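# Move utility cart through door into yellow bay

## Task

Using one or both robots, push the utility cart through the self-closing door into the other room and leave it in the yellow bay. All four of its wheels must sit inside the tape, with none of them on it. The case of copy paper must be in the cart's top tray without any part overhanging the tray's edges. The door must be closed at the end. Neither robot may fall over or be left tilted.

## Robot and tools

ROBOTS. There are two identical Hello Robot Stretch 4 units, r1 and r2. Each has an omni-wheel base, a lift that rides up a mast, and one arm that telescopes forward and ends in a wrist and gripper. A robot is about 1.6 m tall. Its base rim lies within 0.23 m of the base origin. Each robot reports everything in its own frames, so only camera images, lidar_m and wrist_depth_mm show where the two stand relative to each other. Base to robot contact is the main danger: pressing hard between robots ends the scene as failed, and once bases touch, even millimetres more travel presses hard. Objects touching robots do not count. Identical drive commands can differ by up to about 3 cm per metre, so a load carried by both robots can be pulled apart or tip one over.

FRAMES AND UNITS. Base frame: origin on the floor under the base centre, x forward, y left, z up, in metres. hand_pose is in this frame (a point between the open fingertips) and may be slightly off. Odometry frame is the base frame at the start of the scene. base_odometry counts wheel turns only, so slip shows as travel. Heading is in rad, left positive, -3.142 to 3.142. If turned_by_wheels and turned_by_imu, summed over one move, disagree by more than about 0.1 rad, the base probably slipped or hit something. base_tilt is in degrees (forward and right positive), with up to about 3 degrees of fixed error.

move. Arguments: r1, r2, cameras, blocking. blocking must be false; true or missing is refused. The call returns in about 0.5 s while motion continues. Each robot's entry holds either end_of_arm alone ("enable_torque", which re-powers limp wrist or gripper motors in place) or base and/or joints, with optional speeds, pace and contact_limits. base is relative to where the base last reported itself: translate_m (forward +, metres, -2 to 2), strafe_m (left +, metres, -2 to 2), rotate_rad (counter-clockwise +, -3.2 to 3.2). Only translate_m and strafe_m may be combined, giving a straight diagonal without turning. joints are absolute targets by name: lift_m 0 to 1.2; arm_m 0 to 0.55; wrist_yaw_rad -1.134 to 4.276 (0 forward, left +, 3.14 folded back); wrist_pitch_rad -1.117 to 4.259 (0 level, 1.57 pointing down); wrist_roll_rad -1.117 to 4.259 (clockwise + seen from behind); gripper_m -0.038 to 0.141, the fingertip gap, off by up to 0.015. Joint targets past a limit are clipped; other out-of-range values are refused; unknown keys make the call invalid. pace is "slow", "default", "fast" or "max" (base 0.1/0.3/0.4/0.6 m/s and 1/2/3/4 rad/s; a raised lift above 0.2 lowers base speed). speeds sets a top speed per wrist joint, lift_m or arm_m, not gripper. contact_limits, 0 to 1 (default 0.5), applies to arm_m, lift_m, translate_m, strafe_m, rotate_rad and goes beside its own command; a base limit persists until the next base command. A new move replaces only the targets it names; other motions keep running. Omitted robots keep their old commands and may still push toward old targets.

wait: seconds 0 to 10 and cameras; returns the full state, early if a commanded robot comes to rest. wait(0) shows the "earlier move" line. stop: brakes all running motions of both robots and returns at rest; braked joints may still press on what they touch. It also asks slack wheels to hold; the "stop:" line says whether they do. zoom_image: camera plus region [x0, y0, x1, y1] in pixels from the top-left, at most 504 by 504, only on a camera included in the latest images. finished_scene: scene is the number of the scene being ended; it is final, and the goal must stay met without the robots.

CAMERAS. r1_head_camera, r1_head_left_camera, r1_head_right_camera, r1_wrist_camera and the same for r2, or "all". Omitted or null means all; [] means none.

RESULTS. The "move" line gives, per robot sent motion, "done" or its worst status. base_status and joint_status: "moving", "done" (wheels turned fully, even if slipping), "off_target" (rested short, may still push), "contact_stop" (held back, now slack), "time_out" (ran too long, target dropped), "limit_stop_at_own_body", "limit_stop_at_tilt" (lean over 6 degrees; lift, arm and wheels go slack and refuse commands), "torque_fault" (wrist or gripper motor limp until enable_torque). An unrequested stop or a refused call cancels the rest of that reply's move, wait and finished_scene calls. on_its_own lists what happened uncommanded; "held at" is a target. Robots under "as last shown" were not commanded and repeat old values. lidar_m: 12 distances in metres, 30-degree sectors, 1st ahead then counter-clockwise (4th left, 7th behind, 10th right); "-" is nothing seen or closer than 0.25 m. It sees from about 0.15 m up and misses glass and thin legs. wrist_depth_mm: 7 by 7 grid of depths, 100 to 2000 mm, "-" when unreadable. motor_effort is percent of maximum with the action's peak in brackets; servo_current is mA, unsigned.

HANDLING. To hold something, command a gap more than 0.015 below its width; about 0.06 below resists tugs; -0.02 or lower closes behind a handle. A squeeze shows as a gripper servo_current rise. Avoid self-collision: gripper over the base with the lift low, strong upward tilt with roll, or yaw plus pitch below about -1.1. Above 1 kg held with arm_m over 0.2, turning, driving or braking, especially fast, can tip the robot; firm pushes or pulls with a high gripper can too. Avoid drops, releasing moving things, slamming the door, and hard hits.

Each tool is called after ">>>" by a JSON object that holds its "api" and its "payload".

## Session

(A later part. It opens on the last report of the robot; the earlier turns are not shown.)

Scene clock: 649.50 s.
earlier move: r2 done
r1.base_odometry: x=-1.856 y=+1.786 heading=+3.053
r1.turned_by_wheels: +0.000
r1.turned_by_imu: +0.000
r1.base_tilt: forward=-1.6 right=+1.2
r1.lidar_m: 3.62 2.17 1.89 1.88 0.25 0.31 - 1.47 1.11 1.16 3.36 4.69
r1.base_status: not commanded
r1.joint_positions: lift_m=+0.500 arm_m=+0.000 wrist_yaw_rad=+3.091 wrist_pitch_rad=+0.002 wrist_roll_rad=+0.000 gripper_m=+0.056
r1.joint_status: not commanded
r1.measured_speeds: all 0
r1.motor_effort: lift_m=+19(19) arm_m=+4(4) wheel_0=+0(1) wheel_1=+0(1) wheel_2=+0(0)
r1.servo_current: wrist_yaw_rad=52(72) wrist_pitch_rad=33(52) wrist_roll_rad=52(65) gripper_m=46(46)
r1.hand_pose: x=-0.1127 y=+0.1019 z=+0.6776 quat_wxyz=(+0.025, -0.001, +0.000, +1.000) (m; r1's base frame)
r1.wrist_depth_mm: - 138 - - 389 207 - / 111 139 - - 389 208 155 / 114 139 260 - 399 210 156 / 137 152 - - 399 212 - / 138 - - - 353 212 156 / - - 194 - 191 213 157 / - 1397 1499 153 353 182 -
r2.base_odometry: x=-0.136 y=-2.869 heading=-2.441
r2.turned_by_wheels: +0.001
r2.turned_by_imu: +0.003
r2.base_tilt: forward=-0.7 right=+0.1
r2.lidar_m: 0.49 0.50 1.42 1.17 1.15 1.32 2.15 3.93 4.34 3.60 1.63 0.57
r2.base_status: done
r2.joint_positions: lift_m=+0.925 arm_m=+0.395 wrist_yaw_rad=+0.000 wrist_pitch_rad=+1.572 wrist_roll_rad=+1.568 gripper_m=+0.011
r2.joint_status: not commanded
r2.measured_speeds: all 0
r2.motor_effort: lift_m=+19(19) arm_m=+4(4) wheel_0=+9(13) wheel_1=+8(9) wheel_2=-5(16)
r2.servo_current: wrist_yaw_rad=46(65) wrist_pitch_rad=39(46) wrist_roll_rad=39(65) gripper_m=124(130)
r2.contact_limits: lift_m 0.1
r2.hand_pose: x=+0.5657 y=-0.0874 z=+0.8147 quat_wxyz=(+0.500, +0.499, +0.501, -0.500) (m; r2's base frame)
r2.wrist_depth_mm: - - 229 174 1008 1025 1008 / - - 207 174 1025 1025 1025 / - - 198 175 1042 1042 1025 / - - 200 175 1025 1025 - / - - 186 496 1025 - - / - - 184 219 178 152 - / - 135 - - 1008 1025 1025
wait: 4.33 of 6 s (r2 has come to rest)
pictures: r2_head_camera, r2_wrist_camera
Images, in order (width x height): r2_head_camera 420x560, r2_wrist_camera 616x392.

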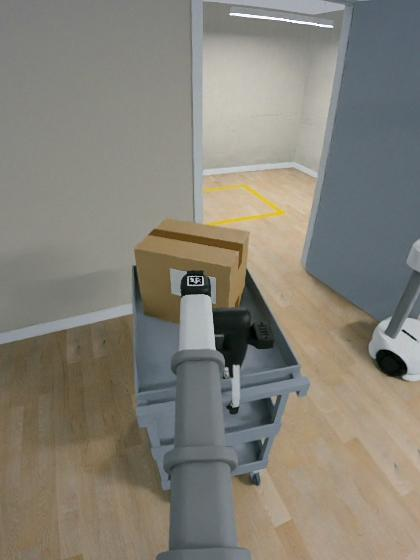

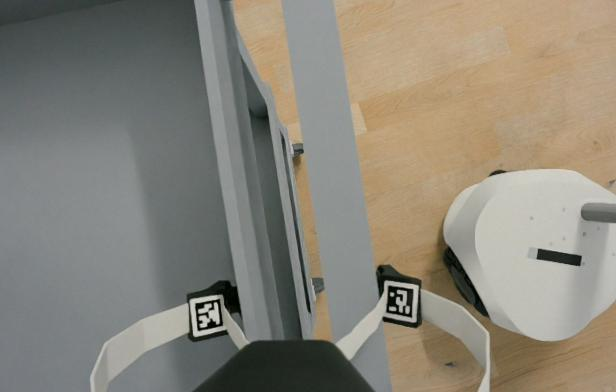

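>>> {"api": "move", "payload": {"r2": {"base":{"translate_m":-0.95,"strafe_m":0.17},"pace":"slow"}, "blocking": false, "cameras": []}}

>>> {"api": "wait", "payload": {"seconds": 10, "cameras": []}}

>>> {"api": "wait", "payload": {"seconds": 5, "cameras": ["r2_head_camera","r2_wrist_camera"]}}

Scene clock: 676.43 s.
move: r2 moving
r1: as last shown
r1.base_tilt: forward=-1.6 right=+1.3
r1.lidar_m: 3.63 2.15 1.89 1.89 0.25 0.30 - 1.45 1.13 1.13 3.36 4.69
r1.motor_effort: lift_m=+19(19) arm_m=+4(4) wheel_0=+0(0) wheel_1=+0(0) wheel_2=+0(0)
r1.servo_current: wrist_yaw_rad=33(65) wrist_pitch_rad=39(46) wrist_roll_rad=39(65) gripper_m=33(52)
r1.wrist_depth_mm: - 138 - - 384 207 - / 111 139 - - 392 209 156 / 114 139 258 - 397 211 155 / 137 152 - - 399 211 - / 138 - - - 353 213 156 / - - 193 - 191 211 157 / - 1430 1499 153 351 181 -
r2.base_odometry: x=-0.125 y=-2.863 heading=-2.441
r2.turned_by_wheels: +0.000
r2.turned_by_imu: +0.001
r2.base_tilt: forward=-0.6 right=+0.1
r2.lidar_m: 0.51 0.50 1.41 1.18 1.13 1.32 2.13 3.93 4.33 3.59 1.65 0.58
r2.base_status: translate_m moving; strafe_m moving
r2.joint_positions: lift_m=+0.925 arm_m=+0.395 wrist_yaw_rad=+0.002 wrist_pitch_rad=+1.567 wrist_roll_rad=+1.568 gripper_m=+0.011
r2.joint_status: not commanded
r2.measured_speeds: translate_m=-0.049 strafe_m=+0.009 rotate_rad=-0.003 lift_m=+0.000 arm_m=+0.000 wrist_yaw_rad=+0.005 wrist_pitch_rad=-0.014 wrist_roll_rad=+0.000
r2.motor_effort: lift_m=+19(19) arm_m=+4(4) wheel_0=-7(8) wheel_1=-6(7) wheel_2=+12(13)
r2.servo_current: wrist_yaw_rad=46(52) wrist_pitch_rad=39(46) wrist_roll_rad=46(59) gripper_m=130(130)
r2.contact_limits: lift_m 0.1
r2.hand_pose: x=+0.5670 y=-0.0874 z=+0.8147 quat_wxyz=(+0.502, +0.500, +0.500, -0.498) (m; r2's base frame)
r2.wrist_depth_mm: - - 215 174 1008 1025 1008 / - - 211 175 1025 1008 991 / - - 198 175 1025 1025 1008 / - - 206 175 1025 1025 - / - - 197 176 1042 1008 - / - 163 186 226 179 156 - / - 138 - - 1025 1025 1008
pictures: none
No camera images: "cameras" was empty.

Scene clock: 686.43 s.
earlier move: r2 moving
r1.base_odometry: x=-1.856 y=+1.786 heading=+3.053
r1.turned_by_wheels: +0.000
r1.turned_by_imu: -0.001
r1.base_tilt: forward=-1.6 right=+1.2
r1.lidar_m: 3.64 2.18 1.88 1.90 0.25 0.30 - 1.45 2.36 1.57 1.90 4.70
r1.base_status: not commanded
r1.joint_positions: lift_m=+0.500 arm_m=+0.000 wrist_yaw_rad=+3.091 wrist_pitch_rad=+0.002 wrist_roll_rad=+0.000 gripper_m=+0.056
r1.joint_status: not commanded
r1.measured_speeds: all 0
r1.motor_effort: lift_m=+19(19) arm_m=+4(4) wheel_0=+0(1) wheel_1=+0(0) wheel_2=+0(0)
r1.servo_current: wrist_yaw_rad=39(78) wrist_pitch_rad=52(52) wrist_roll_rad=46(65) gripper_m=39(52)
r1.hand_pose: x=-0.1127 y=+0.1019 z=+0.6776 quat_wxyz=(+0.025, -0.001, +0.000, +1.000) (m; r1's base frame)
r1.wrist_depth_mm: - 138 - - 389 206 - / 111 139 - - 392 208 156 / 115 139 258 - 399 211 156 / 137 152 - - 402 211 - / 138 - - - 351 213 157 / - - 194 - 191 212 156 / - 1397 1537 153 351 182 -
r2.base_odometry: x=+0.699 y=-2.387 heading=-2.441
r2.turned_by_wheels: +0.000
r2.turned_by_imu: +0.004
r2.base_tilt: forward=-0.7 right=+0.0
r2.lidar_m: 0.52 0.55 0.86 0.69 0.68 0.79 1.22 3.11 3.48 4.06 4.04 0.54
r2.base_status: translate_m moving; strafe_m moving
r2.joint_positions: lift_m=+0.925 arm_m=+0.395 wrist_yaw_rad=+0.002 wrist_pitch_rad=+1.565 wrist_roll_rad=+1.570 gripper_m=+0.011
r2.joint_status: not commanded
r2.measured_speeds: translate_m=-0.015 strafe_m=+0.003 rotate_rad=+0.000 lift_m=+0.000 arm_m=+0.000 wrist_yaw_rad=+0.000 wrist_pitch_rad=+0.000 wrist_roll_rad=+0.000
r2.motor_effort: lift_m=+19(19) arm_m=+4(4) wheel_0=+2(12) wheel_1=-3(8) wheel_2=+8(13)
r2.servo_current: wrist_yaw_rad=52(59) wrist_pitch_rad=46(52) wrist_roll_rad=46(59) gripper_m=124(130)
r2.contact_limits: lift_m 0.1
r2.hand_pose: x=+0.5677 y=-0.0874 z=+0.8147 quat_wxyz=(+0.502, +0.501, +0.499, -0.498) (m; r2's base frame)
r2.wrist_depth_mm: - - 193 174 1008 1025 991 / - - 190 175 1025 1008 991 / - - 187 175 1042 991 1025 / - - 186 175 1025 1025 - / - - 182 176 1008 1025 - / - 166 184 176 181 917 - / - - - - 1025 1025 1042
wait: 10.00 s; no rest
pictures: none
No camera images: "cameras" was empty.

Scene clock: 686.93 s.
earlier move: r2 done
r1.base_odometry: x=-1.856 y=+1.786 heading=+3.053
r1.turned_by_wheels: +0.000
r1.turned_by_imu: +0.000
r1.base_tilt: forward=-1.6 right=+1.3
r1.lidar_m: 3.66 2.18 1.88 1.86 0.25 0.32 - 1.46 2.37 1.59 1.88 4.69
r1.base_status: not commanded
r1.joint_positions: lift_m=+0.500 arm_m=+0.000 wrist_yaw_rad=+3.091 wrist_pitch_rad=+0.002 wrist_roll_rad=+0.000 gripper_m=+0.056
r1.joint_status: not commanded
r1.measured_speeds: all 0
r1.motor_effort: lift_m=+19(19) arm_m=+4(4) wheel_0=+1(1) wheel_1=+0(0) wheel_2=+0(0)
r1.servo_current: wrist_yaw_rad=46(78) wrist_pitch_rad=46(52) wrist_roll_rad=39(65) gripper_m=39(52)
r1.hand_pose: x=-0.1127 y=+0.1019 z=+0.6776 quat_wxyz=(+0.025, -0.001, +0.000, +1.000) (m; r1's base frame)
r1.wrist_depth_mm: - 138 - - 387 207 - / 111 138 - - 392 209 155 / 115 139 260 - 397 211 156 / 137 152 - - 402 212 - / 138 - - - 353 213 157 / - - 193 - 191 212 156 / - 1397 1537 154 351 182 -
r2.base_odometry: x=+0.700 y=-2.387 heading=-2.441
r2.turned_by_wheels: +0.000
r2.turned_by_imu: +0.000
r2.base_tilt: forward=-0.7 right=+0.1
r2.lidar_m: 0.52 0.57 0.87 0.70 0.70 0.80 1.25 3.08 3.44 4.05 4.05 0.56
r2.base_status: done
r2.joint_positions: lift_m=+0.925 arm_m=+0.395 wrist_yaw_rad=+0.002 wrist_pitch_rad=+1.565 wrist_roll_rad=+1.570 gripper_m=+0.011
r2.joint_status: not commanded
r2.measured_speeds: all 0
r2.motor_effort: lift_m=+19(19) arm_m=+4(4) wheel_0=-2(12) wheel_1=-3(8) wheel_2=+8(13)
r2.servo_current: wrist_yaw_rad=46(59) wrist_pitch_rad=52(52) wrist_roll_rad=52(59) gripper_m=124(130)
r2.contact_limits: lift_m 0.1
r2.hand_pose: x=+0.5677 y=-0.0874 z=+0.8147 quat_wxyz=(+0.502, +0.501, +0.499, -0.498) (m; r2's base frame)
r2.wrist_depth_mm: - - 193 174 1008 1008 1025 / - - 191 175 1008 1008 991 / - - 187 175 1025 1008 1025 / - - 186 175 1025 1025 - / - - 182 176 1025 1025 - / - 166 184 176 181 917 - / - - - - 1042 1025 1025
wait: 0.50 of 5 s (r2 has come to rest)
pictures: r2_head_camera, r2_wrist_camera
Images, in order (width x height): r2_head_camera 420x560, r2_wrist_camera 616x392.

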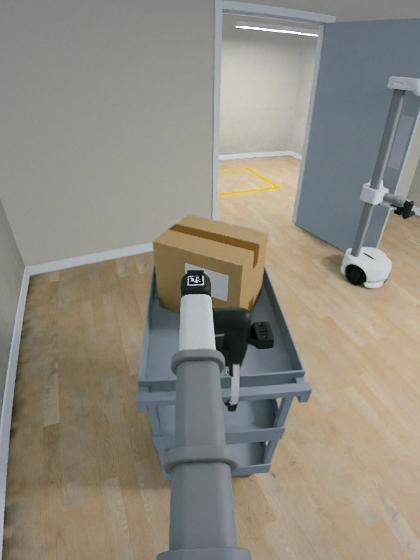

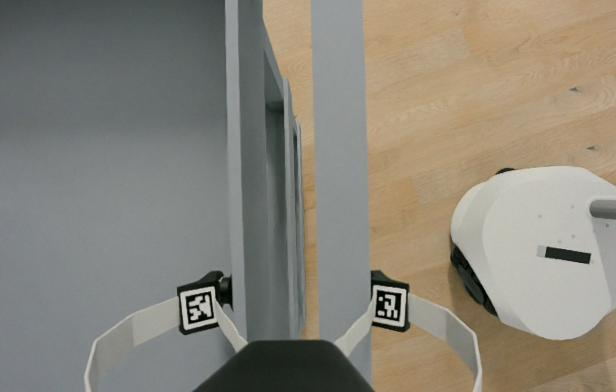

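>>> {"api": "move", "payload": {"r2": {"base":{"strafe_m":0.15},"pace":"slow"}, "blocking": false, "cameras": []}}

>>> {"api": "wait", "payload": {"seconds": 4, "cameras": []}}

>>> {"api": "move", "payload": {"r2": {"base":{"rotate_rad":-0.16},"pace":"slow"}, "blocking": false, "cameras": []}}

>>> {"api": "wait", "payload": {"seconds": 3, "cameras": []}}

>>> {"api": "move", "payload": {"r2": {"base":{"strafe_m":0.13},"pace":"slow"}, "blocking": false, "cameras": []}}

>>> {"api": "wait", "payload": {"seconds": 4, "cameras": ["r2_head_camera","r2_wrist_camera"]}}

Scene clock: 696.87 s.
move: r2 moving
r1: as last shown
r1.lidar_m: 3.64 2.15 1.88 1.88 0.25 0.33 - 1.47 2.34 1.59 1.92 4.70
r1.motor_effort: lift_m=+19(19) arm_m=+4(4) wheel_0=+0(0) wheel_1=+0(0) wheel_2=+0(0)
r1.servo_current: wrist_yaw_rad=46(52) wrist_pitch_rad=39(46) wrist_roll_rad=26(59) gripper_m=39(46)
r1.wrist_depth_mm: - 138 - - 387 207 - / 111 139 - - 392 210 155 / 115 139 260 - 397 211 155 / 137 151 - - 402 211 - / 138 - - - 351 212 157 / - - 194 - 190 212 156 / - 1397 1576 153 351 182 -
r2.base_odometry: x=+0.709 y=-2.397 heading=-2.442
r2.turned_by_wheels: -0.001
r2.turned_by_imu: +0.000
r2.base_tilt: forward=-0.6 right=+0.1
r2.lidar_m: 0.52 1.59 0.85 0.68 0.66 0.78 1.24 3.11 3.49 4.09 4.06 0.56
r2.base_status: strafe_m moving
r2.joint_positions: lift_m=+0.925 arm_m=+0.395 wrist_yaw_rad=+0.002 wrist_pitch_rad=+1.565 wrist_roll_rad=+1.570 gripper_m=+0.011
r2.joint_status: not commanded
r2.measured_speeds: translate_m=+0.000 strafe_m=+0.055 rotate_rad=-0.001 lift_m=+0.000 arm_m=+0.000 wrist_yaw_rad=+0.000 wrist_pitch_rad=+0.000 wrist_roll_rad=+0.000
r2.motor_effort: lift_m=+19(19) arm_m=+4(4) wheel_0=-10(12) wheel_1=+5(8) wheel_2=+0(7)
r2.servo_current: wrist_yaw_rad=39(59) wrist_pitch_rad=46(52) wrist_roll_rad=59(59) gripper_m=130(130)
r2.contact_limits: lift_m 0.1
r2.hand_pose: x=+0.5677 y=-0.0874 z=+0.8147 quat_wxyz=(+0.502, +0.501, +0.499, -0.498) (m; r2's base frame)
r2.wrist_depth_mm: - - 189 175 1025 1025 1025 / - - 187 175 1025 1008 1025 / - - 184 176 1025 1008 1025 / - - 182 175 1025 1025 - / - - 202 176 1008 - - / - 160 183 177 179 153 - / - - - - 1025 1025 1025
pictures: none
No camera images: "cameras" was empty.

Scene clock: 699.00 s.
earlier move: r2 done
r1.base_odometry: x=-1.856 y=+1.786 heading=+3.053
r1.turned_by_wheels: +0.000
r1.turned_by_imu: +0.000
r1.base_tilt: forward=-1.6 right=+1.3
r1.lidar_m: 3.62 2.18 1.89 1.90 0.25 0.30 - 1.45 2.35 1.62 2.10 4.71
r1.base_status: not commanded
r1.joint_positions: lift_m=+0.500 arm_m=+0.000 wrist_yaw_rad=+3.091 wrist_pitch_rad=+0.002 wrist_roll_rad=+0.000 gripper_m=+0.056
r1.joint_status: not commanded
r1.measured_speeds: all 0
r1.motor_effort: lift_m=+19(19) arm_m=+4(4) wheel_0=+0(1) wheel_1=+0(0) wheel_2=+0(0)
r1.servo_current: wrist_yaw_rad=33(65) wrist_pitch_rad=39(52) wrist_roll_rad=59(59) gripper_m=39(52)
r1.hand_pose: x=-0.1127 y=+0.1019 z=+0.6776 quat_wxyz=(+0.025, -0.001, +0.000, +1.000) (m; r1's base frame)
r1.wrist_depth_mm: - 138 - - 387 207 - / 111 139 - - 392 207 156 / 115 139 259 - 399 210 156 / 137 152 - - 399 211 - / 138 - - - 351 212 156 / - - 193 - 190 213 158 / - 1464 1499 154 353 182 -
r2.base_odometry: x=+0.796 y=-2.501 heading=-2.442
r2.turned_by_wheels: +0.000
r2.turned_by_imu: +0.000
r2.base_tilt: forward=-0.7 right=+0.1
r2.lidar_m: 0.54 1.31 0.67 0.56 0.56 0.65 1.00 3.13 3.53 4.22 4.17 0.52
r2.base_status: done
r2.joint_positions: lift_m=+0.925 arm_m=+0.395 wrist_yaw_rad=-0.003 wrist_pitch_rad=+1.567 wrist_roll_rad=+1.572 gripper_m=+0.011
r2.joint_status: not commanded
r2.measured_speeds: all 0
r2.motor_effort: lift_m=+19(19) arm_m=+4(4) wheel_0=-9(15) wheel_1=+3(8) wheel_2=-1(7)
r2.servo_current: wrist_yaw_rad=39(65) wrist_pitch_rad=39(52) wrist_roll_rad=46(59) gripper_m=124(130)
r2.contact_limits: lift_m 0.1
r2.hand_pose: x=+0.5667 y=-0.0874 z=+0.8147 quat_wxyz=(+0.500, +0.502, +0.498, -0.500) (m; r2's base frame)
r2.wrist_depth_mm: - - - 1042 174 1025 1042 / - - - 1025 175 1008 1025 / - - - 1025 176 1025 1025 / - - - 1025 176 - - / - - 176 1042 176 - - / - 157 182 1025 177 159 - / - - - - 1042 1042 1042
wait: 2.13 of 4 s (r2 has come to rest)
pictures: none
No camera images: "cameras" was empty.

Scene clock: 699.50 s.
move: r2 moving
r1: as last shown
r1.base_tilt: forward=-1.6 right=+1.2
r1.lidar_m: 3.66 2.17 1.90 1.89 0.25 0.29 - 1.45 2.36 1.62 2.00 4.68
r1.motor_effort: lift_m=+19(19) arm_m=+3(4) wheel_0=+0(1) wheel_1=+0(0) wheel_2=+0(0)
r1.servo_current: wrist_yaw_rad=39(59) wrist_pitch_rad=39(46) wrist_roll_rad=46(52) gripper_m=46(46)
r1.wrist_depth_mm: - 138 - - 387 208 - / 111 139 - - 392 209 155 / 115 138 260 - 394 211 156 / 137 151 - - 399 212 - / 138 - - - 355 212 156 / - - 193 - 191 212 157 / - 1397 1537 153 355 182 -
r2.base_odometry: x=+0.796 y=-2.501 heading=-2.556
r2.turned_by_wheels: -0.114
r2.turned_by_imu: -0.111
r2.base_tilt: forward=-0.7 right=+0.1
r2.lidar_m: 0.54 0.57 0.74 0.58 0.54 0.60 0.89 3.14 3.36 4.27 4.19 0.57
r2.base_status: rotate_rad moving
r2.joint_positions: lift_m=+0.925 arm_m=+0.395 wrist_yaw_rad=+0.000 wrist_pitch_rad=+1.565 wrist_roll_rad=+1.572 gripper_m=+0.011
r2.joint_status: not commanded
r2.measured_speeds: translate_m=-0.002 strafe_m=+0.001 rotate_rad=-0.320 lift_m=+0.000 arm_m=+0.000 wrist_yaw_rad=+0.028 wrist_pitch_rad=-0.038 wrist_roll_rad=-0.009
r2.motor_effort: lift_m=+19(19) arm_m=+4(4) wheel_0=+9(12) wheel_1=+5(9) wheel_2=+9(12)
r2.servo_current: wrist_yaw_rad=46(59) wrist_pitch_rad=46(46) wrist_roll_rad=39(59) gripper_m=124(130)
r2.contact_limits: lift_m 0.1
r2.hand_pose: x=+0.5675 y=-0.0874 z=+0.8147 quat_wxyz=(+0.501, +0.502, +0.498, -0.499) (m; r2's base frame)
r2.wrist_depth_mm: - - 200 1025 1008 1025 1008 / - - - 394 1025 991 1008 / - - 207 175 1008 1025 1008 / - - - 176 1042 991 - / - - 212 176 1025 1025 - / - 166 183 176 179 854 - / - - - - 1025 1025 1025
pictures: none
No camera images: "cameras" was empty.

Scene clock: 700.10 s.
earlier move: r2 done
r1.base_odometry: x=-1.856 y=+1.786 heading=+3.053
r1.turned_by_wheels: +0.000
r1.turned_by_imu: +0.000
r1.base_tilt: forward=-1.6 right=+1.2
r1.lidar_m: 3.63 2.18 1.88 1.89 0.25 0.30 - 1.44 2.37 1.61 1.95 4.68
r1.base_status: not commanded
r1.joint_positions: lift_m=+0.500 arm_m=+0.000 wrist_yaw_rad=+3.091 wrist_pitch_rad=+0.002 wrist_roll_rad=+0.000 gripper_m=+0.056
r1.joint_status: not commanded
r1.measured_speeds: all 0
r1.motor_effort: lift_m=+19(19) arm_m=+4(4) wheel_0=+0(1) wheel_1=+0(0) wheel_2=+0(0)
r1.servo_current: wrist_yaw_rad=46(59) wrist_pitch_rad=39(46) wrist_roll_rad=33(59) gripper_m=39(46)
r1.hand_pose: x=-0.1127 y=+0.1019 z=+0.6776 quat_wxyz=(+0.025, -0.001, +0.000, +1.000) (m; r1's base frame)
r1.wrist_depth_mm: - 138 - - 389 208 - / 111 139 - - 392 209 156 / 114 139 259 - 397 211 156 / 137 152 - - 399 211 - / 138 - - - 351 213 156 / - - 194 - 191 213 157 / - 1464 1537 153 355 182 -
r2.base_odometry: x=+0.796 y=-2.501 heading=-2.600
r2.turned_by_wheels: -0.044
r2.turned_by_imu: -0.043
r2.base_tilt: forward=-0.6 right=+0.0
r2.lidar_m: 0.50 0.55 0.78 0.57 0.55 0.58 0.86 2.77 3.29 4.31 4.18 0.58
r2.base_status: done
r2.joint_positions: lift_m=+0.925 arm_m=+0.395 wrist_yaw_rad=+0.002 wrist_pitch_rad=+1.563 wrist_roll_rad=+1.570 gripper_m=+0.011
r2.joint_status: not commanded
r2.measured_speeds: all 0
r2.motor_effort: lift_m=+19(19) arm_m=+4(4) wheel_0=+6(12) wheel_1=+5(9) wheel_2=+7(12)
r2.servo_current: wrist_yaw_rad=59(59) wrist_pitch_rad=46(59) wrist_roll_rad=39(59) gripper_m=117(130)
r2.contact_limits: lift_m 0.1
r2.hand_pose: x=+0.5683 y=-0.0874 z=+0.8147 quat_wxyz=(+0.503, +0.501, +0.499, -0.497) (m; r2's base frame)
r2.wrist_depth_mm: - - 201 174 1025 1025 1008 / - - 192 430 1025 1008 1008 / - - 182 175 1008 1008 1025 / - - 206 175 1008 1008 - / - - 193 176 1025 1025 - / - 166 182 176 179 153 - / - 140 - - 1042 1025 1025
wait: 0.60 of 3 s (r2 has come to rest)
pictures: none
No camera images: "cameras" was empty.

Scene clock: 700.60 s.
move: r2 moving
r1: as last shown
r1.base_tilt: forward=-1.6 right=+1.3
r1.lidar_m: 3.63 2.19 1.89 1.90 0.25 0.32 - 1.43 2.34 1.61 1.99 4.69
r1.motor_effort: lift_m=+19(19) arm_m=+4(4) wheel_0=-1(1) wheel_1=+0(0) wheel_2=+0(0)
r1.servo_current: wrist_yaw_rad=52(65) wrist_pitch_rad=39(52) wrist_roll_rad=65(65) gripper_m=39(52)
r1.wrist_depth_mm: - 138 - - 384 206 - / 111 138 - - 394 208 155 / 114 139 259 - 397 211 156 / 137 152 - - 399 212 - / 138 - - - 349 212 156 / - - 193 - 191 213 157 / - 1430 1537 153 353 182 -
r2.base_odometry: x=+0.804 y=-2.513 heading=-2.600
r2.turned_by_wheels: +0.000
r2.turned_by_imu: +0.000
r2.base_tilt: forward=-0.6 right=+0.1
r2.lidar_m: 0.51 0.54 0.78 0.54 0.50 0.57 0.82 2.73 3.32 4.30 4.21 0.57
r2.base_status: strafe_m moving
r2.joint_positions: lift_m=+0.925 arm_m=+0.395 wrist_yaw_rad=+0.002 wrist_pitch_rad=+1.563 wrist_roll_rad=+1.570 gripper_m=+0.011
r2.joint_status: not commanded
r2.measured_speeds: translate_m=+0.000 strafe_m=+0.054 rotate_rad=+0.000 lift_m=+0.000 arm_m=+0.000 wrist_yaw_rad=+0.000 wrist_pitch_rad=+0.000 wrist_roll_rad=+0.000
r2.motor_effort: lift_m=+19(19) arm_m=+4(4) wheel_0=-11(11) wheel_1=+8(10) wheel_2=+0(7)
r2.servo_current: wrist_yaw_rad=46(59) wrist_pitch_rad=52(52) wrist_roll_rad=46(52) gripper_m=130(130)
r2.contact_limits: lift_m 0.1
r2.hand_pose: x=+0.5683 y=-0.0874 z=+0.8147 quat_wxyz=(+0.503, +0.501, +0.499, -0.497) (m; r2's base frame)
r2.wrist_depth_mm: - - 193 175 1042 1025 1008 / - - 186 421 1025 1008 991 / - - 177 176 1025 1025 1008 / - - 199 176 1025 1008 - / - - 186 177 1025 - - / - 165 185 177 177 154 - / - 131 - - 1008 1025 1025
pictures: none
No camera images: "cameras" was empty.

Scene clock: 702.53 s.
earlier move: r2 done
r1.base_odometry: x=-1.856 y=+1.786 heading=+3.053
r1.turned_by_wheels: +0.000
r1.turned_by_imu: +0.000
r1.base_tilt: forward=-1.6 right=+1.3
r1.lidar_m: 3.65 2.18 1.89 1.90 0.25 0.31 - 1.44 2.39 1.66 2.20 4.69
r1.base_status: not commanded
r1.joint_positions: lift_m=+0.500 arm_m=+0.000 wrist_yaw_rad=+3.091 wrist_pitch_rad=+0.002 wrist_roll_rad=+0.000 gripper_m=+0.056
r1.joint_status: not commanded
r1.measured_speeds: all 0
r1.motor_effort: lift_m=+19(19) arm_m=+3(4) wheel_0=+0(1) wheel_1=+0(0) wheel_2=+0(0)
r1.servo_current: wrist_yaw_rad=46(65) wrist_pitch_rad=39(52) wrist_roll_rad=59(65) gripper_m=46(52)
r1.hand_pose: x=-0.1127 y=+0.1019 z=+0.6776 quat_wxyz=(+0.025, -0.001, +0.000, +1.000) (m; r1's base frame)
r1.wrist_depth_mm: - 138 - - 387 207 - / 111 138 - - 394 209 155 / 115 139 260 - 399 210 156 / 137 152 - - 402 212 - / 138 - - - 351 213 156 / - - 194 - 191 212 157 / - 1430 1499 153 353 182 -
r2.base_odometry: x=+0.863 y=-2.613 heading=-2.601
r2.turned_by_wheels: +0.000
r2.turned_by_imu: +0.000
r2.base_tilt: forward=-0.7 right=+0.1
r2.lidar_m: 0.54 1.56 0.63 0.46 0.44 0.46 0.66 2.15 3.36 4.41 4.30 0.53
r2.base_status: done
r2.joint_positions: lift_m=+0.925 arm_m=+0.395 wrist_yaw_rad=-0.002 wrist_pitch_rad=+1.567 wrist_roll_rad=+1.571 gripper_m=+0.011
r2.joint_status: not commanded
r2.measured_speeds: all 0
r2.motor_effort: lift_m=+19(19) arm_m=+4(4) wheel_0=-6(14) wheel_1=+2(10) wheel_2=+0(7)
r2.servo_current: wrist_yaw_rad=46(59) wrist_pitch_rad=46(52) wrist_roll_rad=46(59) gripper_m=124(130)
r2.contact_limits: lift_m 0.1
r2.hand_pose: x=+0.5668 y=-0.0874 z=+0.8147 quat_wxyz=(+0.500, +0.501, +0.499, -0.500) (m; r2's base frame)
r2.wrist_depth_mm: - - - 1025 175 1025 1025 / - - - 230 175 1008 1042 / - - - 1025 176 1025 1008 / - - - 496 176 - - / - - 180 866 1042 - - / - 163 186 1042 178 854 - / - - - - 1025 1025 1042
wait: 1.93 of 4 s (r2 has come to rest)
pictures: r2_head_camera, r2_wrist_camera
Images, in order (width x height): r2_head_camera 420x560, r2_wrist_camera 616x392.

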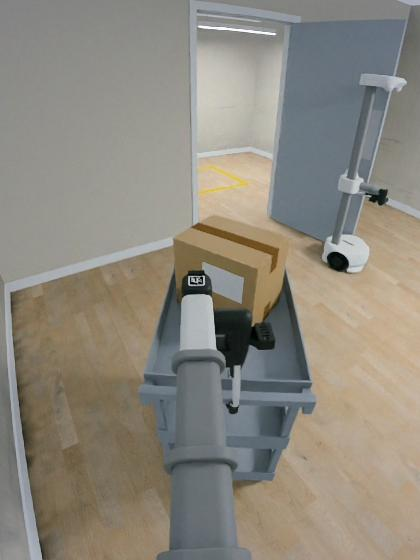

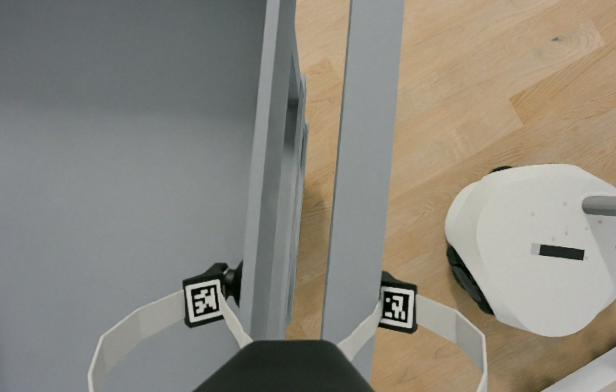

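>>> {"api": "move", "payload": {"r2": {"base":{"translate_m":0.4,"strafe_m":0.06},"pace":"slow"}, "blocking": false, "cameras": []}}

>>> {"api": "wait", "payload": {"seconds": 7, "cameras": ["r2_head_camera","r2_wrist_camera"]}}

Scene clock: 707.17 s.
move: r2 moving
r1: as last shown
r1.base_tilt: forward=-1.6 right=+1.2
r1.lidar_m: 3.66 2.16 1.89 1.90 0.25 0.32 - 1.43 2.35 1.65 2.25 4.71
r1.motor_effort: lift_m=+19(19) arm_m=+4(4) wheel_0=+0(1) wheel_1=+0(0) wheel_2=+0(0)
r1.servo_current: wrist_yaw_rad=26(72) wrist_pitch_rad=46(46) wrist_roll_rad=52(59) gripper_m=39(46)
r1.wrist_depth_mm: - 138 - - 387 207 - / 111 139 - - 392 208 155 / 115 139 258 - 397 210 156 / 137 152 - - 402 212 - / 138 - - - 351 211 156 / - - 194 - 191 212 156 / - 1464 1499 154 353 182 -
r2.base_odometry: x=+0.854 y=-2.620 heading=-2.601
r2.turned_by_wheels: +0.000
r2.turned_by_imu: +0.000
r2.base_tilt: forward=-0.7 right=+0.0
r2.lidar_m: 0.51 1.61 0.64 0.45 0.44 0.48 0.68 2.16 3.36 4.42 4.29 0.51
r2.base_status: translate_m moving; strafe_m moving
r2.joint_positions: lift_m=+0.925 arm_m=+0.395 wrist_yaw_rad=-0.003 wrist_pitch_rad=+1.570 wrist_roll_rad=+1.571 gripper_m=+0.011
r2.joint_status: not commanded
r2.measured_speeds: translate_m=+0.048 strafe_m=+0.007 rotate_rad=+0.000 lift_m=+0.000 arm_m=+0.000 wrist_yaw_rad=-0.004 wrist_pitch_rad=+0.005 wrist_roll_rad=+0.000
r2.motor_effort: lift_m=+19(19) arm_m=+4(4) wheel_0=+0(6) wheel_1=+5(7) wheel_2=-14(15)
r2.servo_current: wrist_yaw_rad=46(59) wrist_pitch_rad=46(46) wrist_roll_rad=46(59) gripper_m=117(124)
r2.contact_limits: lift_m 0.1
r2.hand_pose: x=+0.5659 y=-0.0874 z=+0.8147 quat_wxyz=(+0.499, +0.501, +0.499, -0.501) (m; r2's base frame)
r2.wrist_depth_mm: - - - 1025 175 1025 1025 / - - - 1008 175 1025 1042 / - - - 1025 175 1025 1025 / - - - 1042 176 - - / - - 175 1025 176 - - / - 162 183 1025 177 - - / - 135 - - 1042 1042 1042
pictures: none
No camera images: "cameras" was empty.

Scene clock: 712.00 s.
earlier move: r2 done
r1.base_odometry: x=-1.856 y=+1.786 heading=+3.053
r1.turned_by_wheels: +0.000
r1.turned_by_imu: +0.000
r1.base_tilt: forward=-1.6 right=+1.3
r1.lidar_m: 3.60 2.16 1.89 1.89 0.25 0.30 - 1.46 1.78 1.42 3.37 4.68
r1.base_status: not commanded
r1.joint_positions: lift_m=+0.500 arm_m=+0.000 wrist_yaw_rad=+3.091 wrist_pitch_rad=+0.002 wrist_roll_rad=+0.000 gripper_m=+0.056
r1.joint_status: not commanded
r1.measured_speeds: all 0
r1.motor_effort: lift_m=+19(19) arm_m=+4(4) wheel_0=+0(1) wheel_1=+0(1) wheel_2=+0(0)
r1.servo_current: wrist_yaw_rad=46(78) wrist_pitch_rad=46(52) wrist_roll_rad=26(65) gripper_m=39(46)
r1.hand_pose: x=-0.1127 y=+0.1019 z=+0.6776 quat_wxyz=(+0.025, -0.001, +0.000, +1.000) (m; r1's base frame)
r1.wrist_depth_mm: - 138 - - 387 207 - / 111 139 - - 392 210 156 / 115 139 259 - 399 211 155 / 137 152 - - 397 211 - / 138 - - - 353 213 156 / - - 194 - 191 213 157 / - 1430 1499 154 353 181 -
r2.base_odometry: x=+0.552 y=-2.870 heading=-2.600
r2.turned_by_wheels: +0.001
r2.turned_by_imu: +0.001
r2.base_tilt: forward=-0.6 right=+0.0
r2.lidar_m: 0.51 0.53 0.78 0.60 0.57 0.62 0.87 2.82 3.75 4.28 4.16 0.55
r2.base_status: done
r2.joint_positions: lift_m=+0.925 arm_m=+0.395 wrist_yaw_rad=-0.002 wrist_pitch_rad=+1.570 wrist_roll_rad=+1.571 gripper_m=+0.011
r2.joint_status: not commanded
r2.measured_speeds: all 0
r2.motor_effort: lift_m=+19(19) arm_m=+4(4) wheel_0=+5(11) wheel_1=+5(8) wheel_2=-5(15)
r2.servo_current: wrist_yaw_rad=46(59) wrist_pitch_rad=39(46) wrist_roll_rad=52(59) gripper_m=117(130)
r2.contact_limits: lift_m 0.1
r2.hand_pose: x=+0.5659 y=-0.0874 z=+0.8147 quat_wxyz=(+0.500, +0.501, +0.499, -0.500) (m; r2's base frame)
r2.wrist_depth_mm: - - 175 174 1008 1025 1008 / - - 208 189 1042 1042 1025 / - - - 1008 1025 1025 1008 / - - - 1042 1025 1042 - / - - 192 564 1025 - - / - - 184 508 178 158 - / - 135 - - 1042 1025 1025
wait: 4.83 of 7 s (r2 has come to rest)
pictures: r2_head_camera, r2_wrist_camera
Images, in order (width x height): r2_head_camera 420x560, r2_wrist_camera 616x392.

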